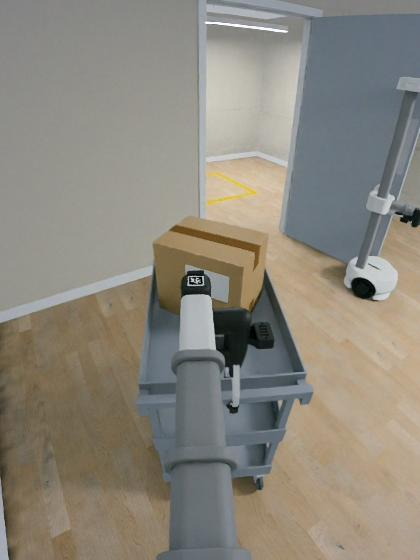

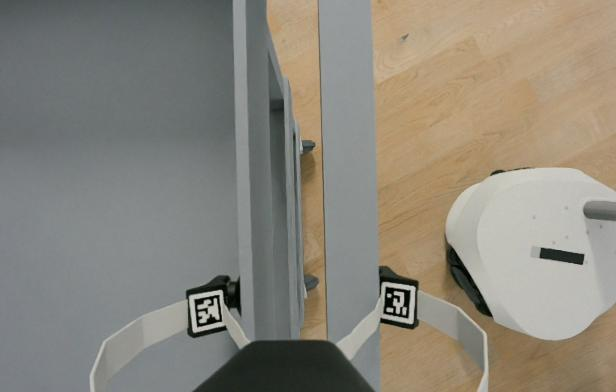

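>>> {"api": "move", "payload": {"r2": {"base":{"strafe_m":0.16},"pace":"slow"}, "blocking": false, "cameras": []}}

>>> {"api": "wait", "payload": {"seconds": 4, "cameras": []}}

>>> {"api": "move", "payload": {"r2": {"base":{"translate_m":0.35,"strafe_m":0.08},"pace":"slow"}, "blocking": false, "cameras": []}}

>>> {"api": "wait", "payload": {"seconds": 7, "cameras": ["r2_head_camera","r2_wrist_camera"]}}

Scene clock: 724.13 s.
move: r2 moving
r1: as last shown
r1.lidar_m: 3.62 2.18 1.89 1.90 0.25 0.32 - 1.44 1.73 1.46 3.37 4.70
r1.motor_effort: lift_m=+19(19) arm_m=+4(4) wheel_0=+0(1) wheel_1=+0(0) wheel_2=+0(0)
r1.servo_current: wrist_yaw_rad=59(59) wrist_pitch_rad=39(52) wrist_roll_rad=46(59) gripper_m=46(46)
r1.wrist_depth_mm: - 138 - - 389 207 - / 111 139 - - 392 208 155 / 114 139 259 - 394 211 156 / 137 151 - - 402 211 - / 138 - - - 353 212 156 / - - 194 - 190 212 157 / - 1430 1537 153 353 182 -
r2.base_odometry: x=+0.559 y=-2.882 heading=-2.601
r2.turned_by_wheels: +0.000
r2.turned_by_imu: +0.000
r2.base_tilt: forward=-0.7 right=+0.1
r2.lidar_m: 0.51 1.95 0.80 0.56 0.56 0.61 0.86 2.75 3.76 4.26 4.17 0.53
r2.base_status: strafe_m moving
r2.joint_positions: lift_m=+0.925 arm_m=+0.395 wrist_yaw_rad=-0.002 wrist_pitch_rad=+1.570 wrist_roll_rad=+1.571 gripper_m=+0.011
r2.joint_status: not commanded
r2.measured_speeds: translate_m=+0.000 strafe_m=+0.057 rotate_rad=+0.001 lift_m=+0.000 arm_m=+0.000 wrist_yaw_rad=+0.000 wrist_pitch_rad=+0.000 wrist_roll_rad=+0.000
r2.motor_effort: lift_m=+19(19) arm_m=+4(4) wheel_0=-14(14) wheel_1=+6(9) wheel_2=+0(3)
r2.servo_current: wrist_yaw_rad=46(59) wrist_pitch_rad=46(46) wrist_roll_rad=52(52) gripper_m=117(130)
r2.contact_limits: lift_m 0.1
r2.hand_pose: x=+0.5659 y=-0.0874 z=+0.8147 quat_wxyz=(+0.500, +0.501, +0.499, -0.500) (m; r2's base frame)
r2.wrist_depth_mm: - - 175 184 1008 1008 1008 / - - - 1025 1025 1025 1042 / - - - 1025 1025 1042 1025 / - - - 1042 1008 1025 - / - - 194 1042 1025 - - / - - 186 539 178 - - / - - - - 1025 1042 1060
pictures: none
No camera images: "cameras" was empty.

Scene clock: 726.37 s.
earlier move: r2 done
r1.base_odometry: x=-1.856 y=+1.786 heading=+3.053
r1.turned_by_wheels: +0.000
r1.turned_by_imu: +0.000
r1.base_tilt: forward=-1.6 right=+1.3
r1.lidar_m: 3.65 2.15 1.88 1.89 0.25 0.31 - 1.43 1.73 1.50 3.38 4.69
r1.base_status: not commanded
r1.joint_positions: lift_m=+0.500 arm_m=+0.000 wrist_yaw_rad=+3.091 wrist_pitch_rad=+0.002 wrist_roll_rad=+0.000 gripper_m=+0.056
r1.joint_status: not commanded
r1.measured_speeds: all 0
r1.motor_effort: lift_m=+19(19) arm_m=+4(4) wheel_0=-1(1) wheel_1=+0(0) wheel_2=+0(0)
r1.servo_current: wrist_yaw_rad=46(65) wrist_pitch_rad=39(52) wrist_roll_rad=59(65) gripper_m=39(46)
r1.hand_pose: x=-0.1127 y=+0.1019 z=+0.6776 quat_wxyz=(+0.025, -0.001, +0.000, +1.000) (m; r1's base frame)
r1.wrist_depth_mm: - 138 - - 387 208 - / 111 139 - - 394 209 156 / 115 139 259 - 397 211 155 / 136 152 - - 402 211 - / 138 - - - 353 213 156 / - - 194 - 191 213 157 / - 1464 1537 153 353 182 -
r2.base_odometry: x=+0.634 y=-3.007 heading=-2.601
r2.turned_by_wheels: +0.000
r2.turned_by_imu: -0.001
r2.base_tilt: forward=-0.6 right=+0.1
r2.lidar_m: 0.52 1.55 0.58 0.46 0.43 0.44 0.67 1.98 3.83 4.42 4.30 0.55
r2.base_status: done
r2.joint_positions: lift_m=+0.925 arm_m=+0.395 wrist_yaw_rad=-0.002 wrist_pitch_rad=+1.566 wrist_roll_rad=+1.572 gripper_m=+0.011
r2.joint_status: not commanded
r2.measured_speeds: all 0
r2.motor_effort: lift_m=+19(19) arm_m=+4(4) wheel_0=-8(14) wheel_1=+1(9) wheel_2=+0(3)
r2.servo_current: wrist_yaw_rad=39(65) wrist_pitch_rad=39(52) wrist_roll_rad=65(65) gripper_m=124(130)
r2.contact_limits: lift_m 0.1
r2.hand_pose: x=+0.5670 y=-0.0874 z=+0.8147 quat_wxyz=(+0.500, +0.502, +0.498, -0.500) (m; r2's base frame)
r2.wrist_depth_mm: - - - 248 174 1008 1008 / - - - 251 175 1042 1008 / - - - 496 175 1008 1008 / - - - 500 176 1025 - / - - 190 842 1025 1008 - / - 159 183 198 179 931 - / - - - - 1042 1042 1025
wait: 2.23 of 4 s (r2 has come to rest)
pictures: none
No camera images: "cameras" was empty.

Scene clock: 726.87 s.
move: r2 moving
r1: as last shown
r1.lidar_m: 3.62 2.14 1.89 1.90 0.25 0.30 - 1.45 1.70 1.51 3.38 4.67
r1.motor_effort: lift_m=+19(19) arm_m=+3(4) wheel_0=+0(1) wheel_1=+0(0) wheel_2=+0(0)
r1.servo_current: wrist_yaw_rad=52(65) wrist_pitch_rad=39(52) wrist_roll_rad=52(59) gripper_m=46(46)
r1.wrist_depth_mm: - 138 - - 389 208 - / 111 139 - - 392 209 156 / 114 139 259 - 399 210 156 / 137 152 - - 402 211 - / 138 - - - 353 213 156 / - - 193 - 191 212 156 / - 1464 1576 153 351 182 -
r2.base_odometry: x=+0.625 y=-3.016 heading=-2.601
r2.turned_by_wheels: +0.000
r2.turned_by_imu: +0.000
r2.base_tilt: forward=-0.7 right=+0.1
r2.lidar_m: 0.53 1.55 0.62 0.46 0.44 0.46 0.67 1.98 3.85 4.42 4.31 0.53
r2.base_status: translate_m moving; strafe_m moving
r2.joint_positions: lift_m=+0.925 arm_m=+0.395 wrist_yaw_rad=-0.002 wrist_pitch_rad=+1.567 wrist_roll_rad=+1.572 gripper_m=+0.011
r2.joint_status: not commanded
r2.measured_speeds: translate_m=+0.048 strafe_m=+0.011 rotate_rad=+0.000 lift_m=+0.000 arm_m=+0.000 wrist_yaw_rad=-0.002 wrist_pitch_rad=+0.005 wrist_roll_rad=+0.000
r2.motor_effort: lift_m=+19(19) arm_m=+4(4) wheel_0=+1(9) wheel_1=+5(5) wheel_2=-13(13)
r2.servo_current: wrist_yaw_rad=46(59) wrist_pitch_rad=39(46) wrist_roll_rad=39(65) gripper_m=124(124)
r2.contact_limits: lift_m 0.1
r2.hand_pose: x=+0.5668 y=-0.0874 z=+0.8147 quat_wxyz=(+0.500, +0.502, +0.498, -0.500) (m; r2's base frame)
r2.wrist_depth_mm: - - - 1025 174 1025 1025 / - - - 1025 175 1008 1025 / - - - 1008 175 1025 1025 / - - - 1042 176 - - / - - - 1025 176 - - / - 165 183 1025 177 157 - / - - - - 1025 1042 1025
pictures: none
No camera images: "cameras" was empty.

Scene clock: 731.20 s.
earlier move: r2 done
r1.base_odometry: x=-1.856 y=+1.786 heading=+3.053
r1.turned_by_wheels: +0.000
r1.turned_by_imu: +0.000
r1.base_tilt: forward=-1.6 right=+1.3
r1.lidar_m: 3.64 2.16 1.89 1.90 0.25 0.31 - 1.46 1.49 1.60 3.37 4.68
r1.base_status: not commanded
r1.joint_positions: lift_m=+0.500 arm_m=+0.000 wrist_yaw_rad=+3.091 wrist_pitch_rad=+0.002 wrist_roll_rad=+0.000 gripper_m=+0.056
r1.joint_status: not commanded
r1.measured_speeds: all 0
r1.motor_effort: lift_m=+19(19) arm_m=+4(4) wheel_0=+0(1) wheel_1=+0(0) wheel_2=+0(0)
r1.servo_current: wrist_yaw_rad=39(72) wrist_pitch_rad=39(52) wrist_roll_rad=52(65) gripper_m=39(52)
r1.hand_pose: x=-0.1127 y=+0.1019 z=+0.6776 quat_wxyz=(+0.025, -0.001, +0.000, +1.000) (m; r1's base frame)
r1.wrist_depth_mm: - 138 - - 387 207 - / 111 138 - - 392 208 156 / 115 139 259 - 399 210 156 / 137 152 - - 402 211 - / 138 - - - 353 212 156 / - - 194 - 191 212 157 / - 1430 1537 153 351 182 -
r2.base_odometry: x=+0.375 y=-3.256 heading=-2.600
r2.turned_by_wheels: +0.001
r2.turned_by_imu: +0.003
r2.base_tilt: forward=-0.7 right=+0.1
r2.lidar_m: 0.52 1.81 0.76 0.55 0.51 0.57 0.83 2.62 4.20 4.32 2.24 0.53
r2.base_status: done
r2.joint_positions: lift_m=+0.925 arm_m=+0.395 wrist_yaw_rad=-0.003 wrist_pitch_rad=+1.572 wrist_roll_rad=+1.571 gripper_m=+0.011
r2.joint_status: not commanded
r2.measured_speeds: all 0
r2.motor_effort: lift_m=+19(19) arm_m=+4(4) wheel_0=+7(12) wheel_1=+6(9) wheel_2=-4(17)
r2.servo_current: wrist_yaw_rad=39(65) wrist_pitch_rad=39(52) wrist_roll_rad=46(65) gripper_m=124(130)
r2.contact_limits: lift_m 0.1
r2.hand_pose: x=+0.5653 y=-0.0874 z=+0.8147 quat_wxyz=(+0.499, +0.500, +0.500, -0.501) (m; r2's base frame)
r2.wrist_depth_mm: - - - 224 173 1008 1008 / - - - 564 1025 1025 1008 / - - 175 233 174 1008 1025 / - - - 236 175 - - / - - 181 238 1042 - - / - - 183 240 178 151 - / - 135 - - 1025 1042 1025
wait: 4.33 of 7 s (r2 has come to rest)
pictures: r2_head_camera, r2_wrist_camera
Images, in order (width x height): r2_head_camera 420x560, r2_wrist_camera 616x392.

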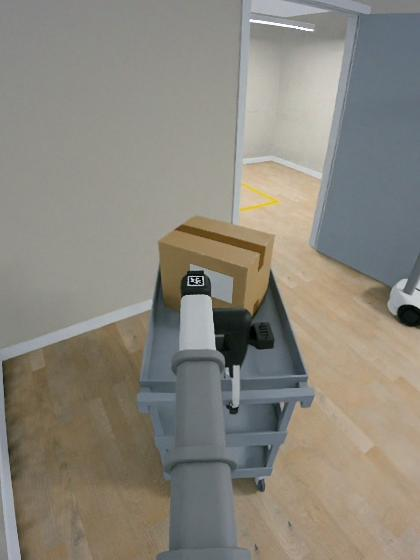

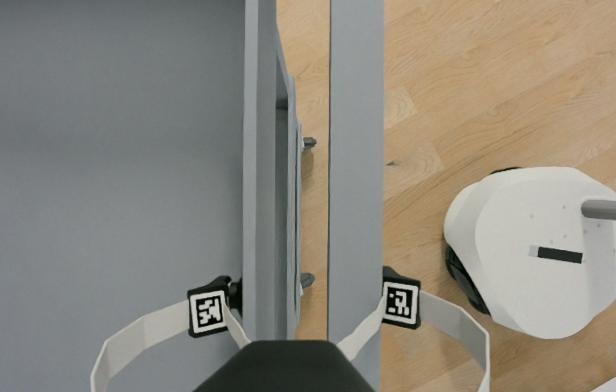

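>>> {"api": "move", "payload": {"r2": {"base":{"translate_m":-0.15,"strafe_m":-0.2},"pace":"slow"}, "blocking": false, "cameras": []}}

>>> {"api": "wait", "payload": {"seconds": 5, "cameras": []}}

>>> {"api": "move", "payload": {"r2": {"base":{"rotate_rad":0.12},"pace":"slow"}, "blocking": false, "cameras": []}}

>>> {"api": "wait", "payload": {"seconds": 3, "cameras": []}}

>>> {"api": "move", "payload": {"r2": {"base":{"translate_m":-0.15,"strafe_m":-0.2},"pace":"slow"}, "blocking": false, "cameras": []}}

>>> {"api": "wait", "payload": {"seconds": 5, "cameras": ["r2_head_camera","r2_wrist_camera"]}}

Scene clock: 759.40 s.
move: r2 moving
r1: as last shown
r1.lidar_m: 3.62 2.17 1.89 1.88 0.25 0.32 - 1.45 1.52 1.61 3.39 4.69
r1.servo_current: wrist_yaw_rad=39(59) wrist_pitch_rad=46(52) wrist_roll_rad=59(65) gripper_m=46(52)
r1.wrist_depth_mm: - 138 - - 387 207 - / 111 138 - - 392 209 155 / 115 139 259 - 399 211 156 / 137 152 - - 399 211 - / 138 - - - 353 212 156 / - - 193 - 191 213 157 / - 1464 1499 153 353 182 -
r2.base_odometry: x=+0.376 y=-3.243 heading=-2.599
r2.turned_by_wheels: +0.001
r2.turned_by_imu: +0.002
r2.base_tilt: forward=-0.7 right=+0.0
r2.lidar_m: 0.51 0.58 0.76 0.57 0.50 0.55 0.82 2.67 4.21 4.33 2.21 0.53
r2.base_status: translate_m moving; strafe_m moving
r2.joint_positions: lift_m=+0.925 arm_m=+0.395 wrist_yaw_rad=-0.002 wrist_pitch_rad=+1.570 wrist_roll_rad=+1.571 gripper_m=+0.011
r2.joint_status: not commanded
r2.measured_speeds: translate_m=-0.029 strafe_m=-0.040 rotate_rad=-0.002 lift_m=+0.000 arm_m=+0.000 wrist_yaw_rad=+0.001 wrist_pitch_rad=-0.003 wrist_roll_rad=+0.000
r2.motor_effort: lift_m=+19(19) arm_m=+4(4) wheel_0=+11(14) wheel_1=-6(7) wheel_2=+12(12)
r2.servo_current: wrist_yaw_rad=52(59) wrist_pitch_rad=46(46) wrist_roll_rad=46(59) gripper_m=124(130)
r2.contact_limits: lift_m 0.1
r2.hand_pose: x=+0.5661 y=-0.0874 z=+0.8147 quat_wxyz=(+0.500, +0.501, +0.499, -0.500) (m; r2's base frame)
r2.wrist_depth_mm: - - 191 1025 1008 1008 1008 / - - - 1042 1025 1025 1008 / - - - 1025 1025 1025 1025 / - - - 1025 1008 1025 - / - - 195 1042 1042 - - / - 163 188 1042 178 157 - / - 137 - - 1025 1025 1008
pictures: none
No camera images: "cameras" was empty.

Scene clock: 762.67 s.
earlier move: r2 done
r1.base_odometry: x=-1.856 y=+1.786 heading=+3.053
r1.turned_by_wheels: +0.000
r1.turned_by_imu: +0.000
r1.base_tilt: forward=-1.6 right=+1.2
r1.lidar_m: 3.62 2.15 1.87 1.89 0.25 0.31 - 1.43 1.50 1.51 3.37 4.68
r1.base_status: not commanded
r1.joint_positions: lift_m=+0.500 arm_m=+0.000 wrist_yaw_rad=+3.091 wrist_pitch_rad=+0.002 wrist_roll_rad=+0.000 gripper_m=+0.056
r1.joint_status: not commanded
r1.measured_speeds: all 0
r1.motor_effort: lift_m=+19(19) arm_m=+3(4) wheel_0=+0(1) wheel_1=+0(0) wheel_2=+0(0)
r1.servo_current: wrist_yaw_rad=59(78) wrist_pitch_rad=46(52) wrist_roll_rad=46(72) gripper_m=39(52)
r1.hand_pose: x=-0.1127 y=+0.1019 z=+0.6776 quat_wxyz=(+0.025, -0.001, +0.000, +1.000) (m; r1's base frame)
r1.wrist_depth_mm: - 138 - - 384 208 - / 111 138 - - 392 208 156 / 115 139 260 - 397 211 156 / 137 152 - - 402 211 - / 138 - - - 351 212 156 / - - 194 - 191 213 157 / - 1464 1537 153 353 182 -
r2.base_odometry: x=+0.400 y=-3.007 heading=-2.599
r2.turned_by_wheels: +0.000
r2.turned_by_imu: +0.001
r2.base_tilt: forward=-0.6 right=+0.1
r2.lidar_m: 0.50 0.51 0.88 0.63 0.62 0.68 0.94 3.08 3.97 4.22 4.10 0.57
r2.base_status: done
r2.joint_positions: lift_m=+0.925 arm_m=+0.395 wrist_yaw_rad=+0.003 wrist_pitch_rad=+1.565 wrist_roll_rad=+1.567 gripper_m=+0.011
r2.joint_status: not commanded
r2.measured_speeds: all 0
r2.motor_effort: lift_m=+19(19) arm_m=+4(4) wheel_0=+5(14) wheel_1=-3(8) wheel_2=+8(15)
r2.servo_current: wrist_yaw_rad=46(65) wrist_pitch_rad=46(52) wrist_roll_rad=46(59) gripper_m=117(130)
r2.contact_limits: lift_m 0.1
r2.hand_pose: x=+0.5678 y=-0.0874 z=+0.8147 quat_wxyz=(+0.503, +0.500, +0.500, -0.497) (m; r2's base frame)
r2.wrist_depth_mm: - - 230 175 1025 1025 1008 / - - 223 175 1025 1008 1008 / - - 196 175 1042 1025 1008 / - - 205 176 1008 1008 - / - - 189 176 1025 1042 - / - - 185 177 179 153 - / - 142 - - 1025 1042 1008
wait: 3.27 of 5 s (r2 has come to rest)
pictures: none
No camera images: "cameras" was empty.

Scene clock: 763.17 s.
move: r2 moving
r1: as last shown
r1.lidar_m: 3.66 2.18 1.88 1.89 0.25 0.29 - 1.45 1.49 1.52 3.37 4.69
r1.motor_effort: lift_m=+19(19) arm_m=+4(4) wheel_0=+0(0) wheel_1=+0(0) wheel_2=+0(0)
r1.servo_current: wrist_yaw_rad=46(59) wrist_pitch_rad=39(46) wrist_roll_rad=59(65) gripper_m=46(46)
r1.wrist_depth_mm: - 138 - - 387 207 - / 111 139 - - 392 208 155 / 115 139 260 - 397 211 156 / 137 151 - - 399 211 - / 138 - - - 353 213 156 / - - 193 - 191 212 157 / - 1464 1464 153 355 181 -
r2.base_odometry: x=+0.400 y=-3.007 heading=-2.498
r2.turned_by_wheels: +0.101
r2.turned_by_imu: +0.098
r2.base_tilt: forward=-0.7 right=+0.0
r2.lidar_m: 0.52 1.67 0.81 0.66 0.61 0.70 1.10 3.75 4.13 4.15 2.19 0.56
r2.base_status: rotate_rad moving
r2.joint_positions: lift_m=+0.925 arm_m=+0.395 wrist_yaw_rad=+0.003 wrist_pitch_rad=+1.566 wrist_roll_rad=+1.568 gripper_m=+0.011
r2.joint_status: not commanded
r2.measured_speeds: translate_m=+0.002 strafe_m=+0.003 rotate_rad=+0.212 lift_m=+0.000 arm_m=+0.000 wrist_yaw_rad=+0.000 wrist_pitch_rad=+0.000 wrist_roll_rad=+0.011
r2.motor_effort: lift_m=+19(19) arm_m=+5(5) wheel_0=-6(13) wheel_1=-5(9) wheel_2=-6(14)
r2.servo_current: wrist_yaw_rad=46(46) wrist_pitch_rad=46(46) wrist_roll_rad=46(59) gripper_m=124(130)
r2.contact_limits: lift_m 0.1
r2.hand_pose: x=+0.5674 y=-0.0874 z=+0.8147 quat_wxyz=(+0.502, +0.500, +0.500, -0.498) (m; r2's base frame)
r2.wrist_depth_mm: - - 203 174 1025 1008 991 / - - 195 496 1008 1025 991 / - - 189 175 1008 1025 1025 / - - 185 175 1025 1025 - / - - 207 190 1008 1025 - / - 164 185 500 176 156 - / - - - - 1042 1025 991
pictures: none
No camera images: "cameras" was empty.

Scene clock: 763.63 s.
earlier move: r2 done
r1.base_odometry: x=-1.856 y=+1.786 heading=+3.053
r1.turned_by_wheels: +0.000
r1.turned_by_imu: +0.000
r1.base_tilt: forward=-1.6 right=+1.3
r1.lidar_m: 3.63 2.18 1.89 1.88 0.25 0.31 - 1.46 1.50 1.53 3.34 4.69
r1.base_status: not commanded
r1.joint_positions: lift_m=+0.500 arm_m=+0.000 wrist_yaw_rad=+3.091 wrist_pitch_rad=+0.002 wrist_roll_rad=+0.000 gripper_m=+0.056
r1.joint_status: not commanded
r1.measured_speeds: all 0
r1.motor_effort: lift_m=+19(19) arm_m=+3(4) wheel_0=-1(1) wheel_1=+0(0) wheel_2=+0(0)
r1.servo_current: wrist_yaw_rad=59(59) wrist_pitch_rad=39(52) wrist_roll_rad=52(65) gripper_m=39(46)
r1.hand_pose: x=-0.1127 y=+0.1019 z=+0.6776 quat_wxyz=(+0.025, -0.001, +0.000, +1.000) (m; r1's base frame)
r1.wrist_depth_mm: - 138 - - 389 207 - / 111 138 - - 392 208 155 / 114 139 260 - 397 211 156 / 137 152 - - 402 211 - / 138 - - - 355 212 156 / - - 194 - 191 213 156 / - 1464 1576 153 355 182 -
r2.base_odometry: x=+0.400 y=-3.007 heading=-2.481
r2.turned_by_wheels: +0.018
r2.turned_by_imu: +0.017
r2.base_tilt: forward=-0.7 right=+0.1
r2.lidar_m: 0.52 1.61 0.81 0.64 0.62 0.71 1.12 3.72 4.13 4.15 2.18 0.56
r2.base_status: done
r2.joint_positions: lift_m=+0.925 arm_m=+0.395 wrist_yaw_rad=+0.001 wrist_pitch_rad=+1.566 wrist_roll_rad=+1.570 gripper_m=+0.011
r2.joint_status: not commanded
r2.measured_speeds: all 0
r2.motor_effort: lift_m=+19(19) arm_m=+4(5) wheel_0=-7(13) wheel_1=-7(9) wheel_2=-6(14)
r2.servo_current: wrist_yaw_rad=52(59) wrist_pitch_rad=33(52) wrist_roll_rad=46(59) gripper_m=124(130)
r2.contact_limits: lift_m 0.1
r2.hand_pose: x=+0.5673 y=-0.0874 z=+0.8147 quat_wxyz=(+0.502, +0.500, +0.500, -0.498) (m; r2's base frame)
r2.wrist_depth_mm: - - 182 175 1025 1025 1025 / - - 181 175 1008 1025 1025 / - - 178 175 1025 1008 1025 / - - - 175 1025 1042 - / - - 207 176 1008 1025 - / - 165 186 554 177 878 - / - - - - 1025 1025 1025
wait: 0.47 of 3 s (r2 has come to rest)
pictures: none
No camera images: "cameras" was empty.

Scene clock: 764.13 s.
move: r2 moving
r1: as last shown
r1.lidar_m: 3.65 2.17 1.88 1.88 0.25 0.30 - 1.46 1.48 1.54 3.39 4.69
r1.motor_effort: lift_m=+19(19) arm_m=+4(4) wheel_0=-1(1) wheel_1=+0(0) wheel_2=+0(0)
r1.servo_current: wrist_yaw_rad=39(59) wrist_pitch_rad=39(52) wrist_roll_rad=33(65) gripper_m=39(46)
r1.wrist_depth_mm: - 138 - - 387 206 - / 111 138 - - 392 209 156 / 115 139 259 - 397 211 156 / 137 151 - - 399 211 - / 138 - - - 351 213 156 / - - 194 - 191 213 157 / - 1430 1537 153 351 182 -
r2.base_odometry: x=+0.400 y=-2.995 heading=-2.480
r2.turned_by_wheels: +0.001
r2.turned_by_imu: +0.001
r2.base_tilt: forward=-0.7 right=+0.1
r2.lidar_m: 0.55 1.61 0.82 0.65 0.63 0.69 1.12 3.76 4.13 4.14 2.18 0.56
r2.base_status: translate_m moving; strafe_m moving
r2.joint_positions: lift_m=+0.925 arm_m=+0.395 wrist_yaw_rad=+0.001 wrist_pitch_rad=+1.566 wrist_roll_rad=+1.570 gripper_m=+0.011
r2.joint_status: not commanded
r2.measured_speeds: translate_m=-0.029 strafe_m=-0.038 rotate_rad=+0.000 lift_m=+0.000 arm_m=+0.000 wrist_yaw_rad=+0.000 wrist_pitch_rad=-0.008 wrist_roll_rad=+0.000
r2.motor_effort: lift_m=+19(19) arm_m=+5(5) wheel_0=+7(7) wheel_1=-9(11) wheel_2=+10(11)
r2.servo_current: wrist_yaw_rad=52(59) wrist_pitch_rad=39(46) wrist_roll_rad=52(52) gripper_m=124(130)
r2.contact_limits: lift_m 0.1
r2.hand_pose: x=+0.5674 y=-0.0874 z=+0.8147 quat_wxyz=(+0.502, +0.501, +0.499, -0.498) (m; r2's base frame)
r2.wrist_depth_mm: - - 178 174 1008 1025 1008 / - - 179 173 1025 1008 1008 / - - 178 174 1025 1008 1025 / - - - 175 1025 1025 - / - - 210 175 1025 1025 - / - 165 185 176 179 917 - / - - - - 1025 1025 1025
pictures: none
No camera images: "cameras" was empty.

Scene clock: 767.40 s.
earlier move: r2 done
r1.base_odometry: x=-1.856 y=+1.786 heading=+3.053
r1.turned_by_wheels: +0.000
r1.turned_by_imu: +0.000
r1.base_tilt: forward=-1.6 right=+1.3
r1.lidar_m: 3.63 2.18 1.89 1.87 0.25 0.31 - 1.45 1.53 1.46 2.20 4.70
r1.base_status: not commanded
r1.joint_positions: lift_m=+0.500 arm_m=+0.000 wrist_yaw_rad=+3.091 wrist_pitch_rad=+0.002 wrist_roll_rad=+0.000 gripper_m=+0.056
r1.joint_status: not commanded
r1.measured_speeds: all 0
r1.motor_effort: lift_m=+19(19) arm_m=+4(4) wheel_0=+0(1) wheel_1=+0(1) wheel_2=+0(0)
r1.servo_current: wrist_yaw_rad=39(65) wrist_pitch_rad=39(52) wrist_roll_rad=46(72) gripper_m=39(46)
r1.hand_pose: x=-0.1127 y=+0.1019 z=+0.6776 quat_wxyz=(+0.025, -0.001, +0.000, +1.000) (m; r1's base frame)
r1.wrist_depth_mm: - 138 - - 387 207 - / 111 138 - - 394 208 156 / 114 139 260 - 402 211 156 / 137 151 - - 402 211 - / 138 - - - 353 213 156 / - - 193 - 191 212 157 / - 1397 1499 153 353 182 -
r2.base_odometry: x=+0.396 y=-2.757 heading=-2.480
r2.turned_by_wheels: +0.000
r2.turned_by_imu: +0.002
r2.base_tilt: forward=-0.7 right=+0.1
r2.lidar_m: 0.48 0.55 0.96 0.78 0.76 0.86 1.35 3.54 3.91 4.00 2.31 0.59
r2.base_status: done
r2.joint_positions: lift_m=+0.925 arm_m=+0.395 wrist_yaw_rad=+0.001 wrist_pitch_rad=+1.565 wrist_roll_rad=+1.568 gripper_m=+0.011
r2.joint_status: not commanded
r2.measured_speeds: all 0
r2.motor_effort: lift_m=+19(19) arm_m=+5(5) wheel_0=+9(14) wheel_1=-3(11) wheel_2=+8(14)
r2.servo_current: wrist_yaw_rad=39(59) wrist_pitch_rad=39(52) wrist_roll_rad=46(59) gripper_m=117(130)
r2.contact_limits: lift_m 0.1
r2.hand_pose: x=+0.5675 y=-0.0874 z=+0.8147 quat_wxyz=(+0.502, +0.500, +0.500, -0.498) (m; r2's base frame)
r2.wrist_depth_mm: - - 236 174 1025 1008 991 / - - 212 174 1042 1008 1008 / - - 188 175 1008 1025 1025 / - - 190 175 1025 1025 - / - - 195 175 1008 - - / - - 185 176 178 - - / - 139 - - 1025 1025 1025
wait: 3.27 of 5 s (r2 has come to rest)
pictures: r2_head_camera, r2_wrist_camera
Images, in order (width x height): r2_head_camera 420x560, r2_wrist_camera 616x392.

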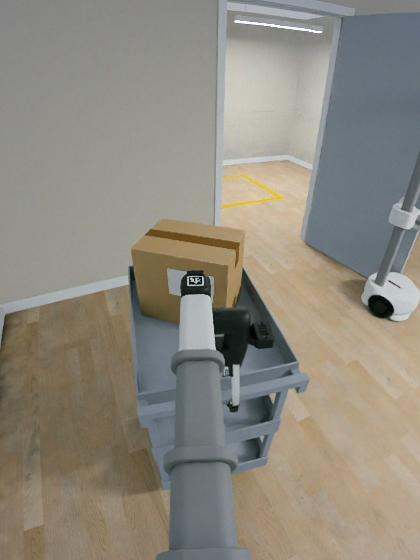

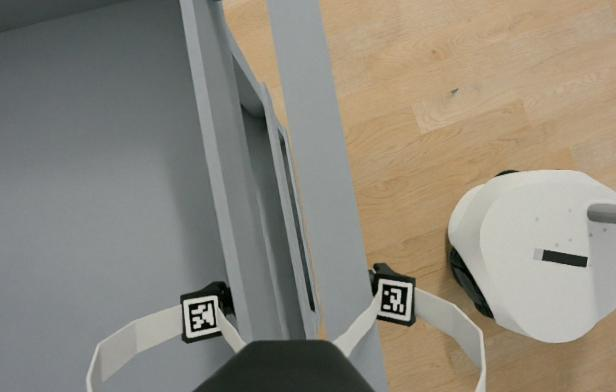

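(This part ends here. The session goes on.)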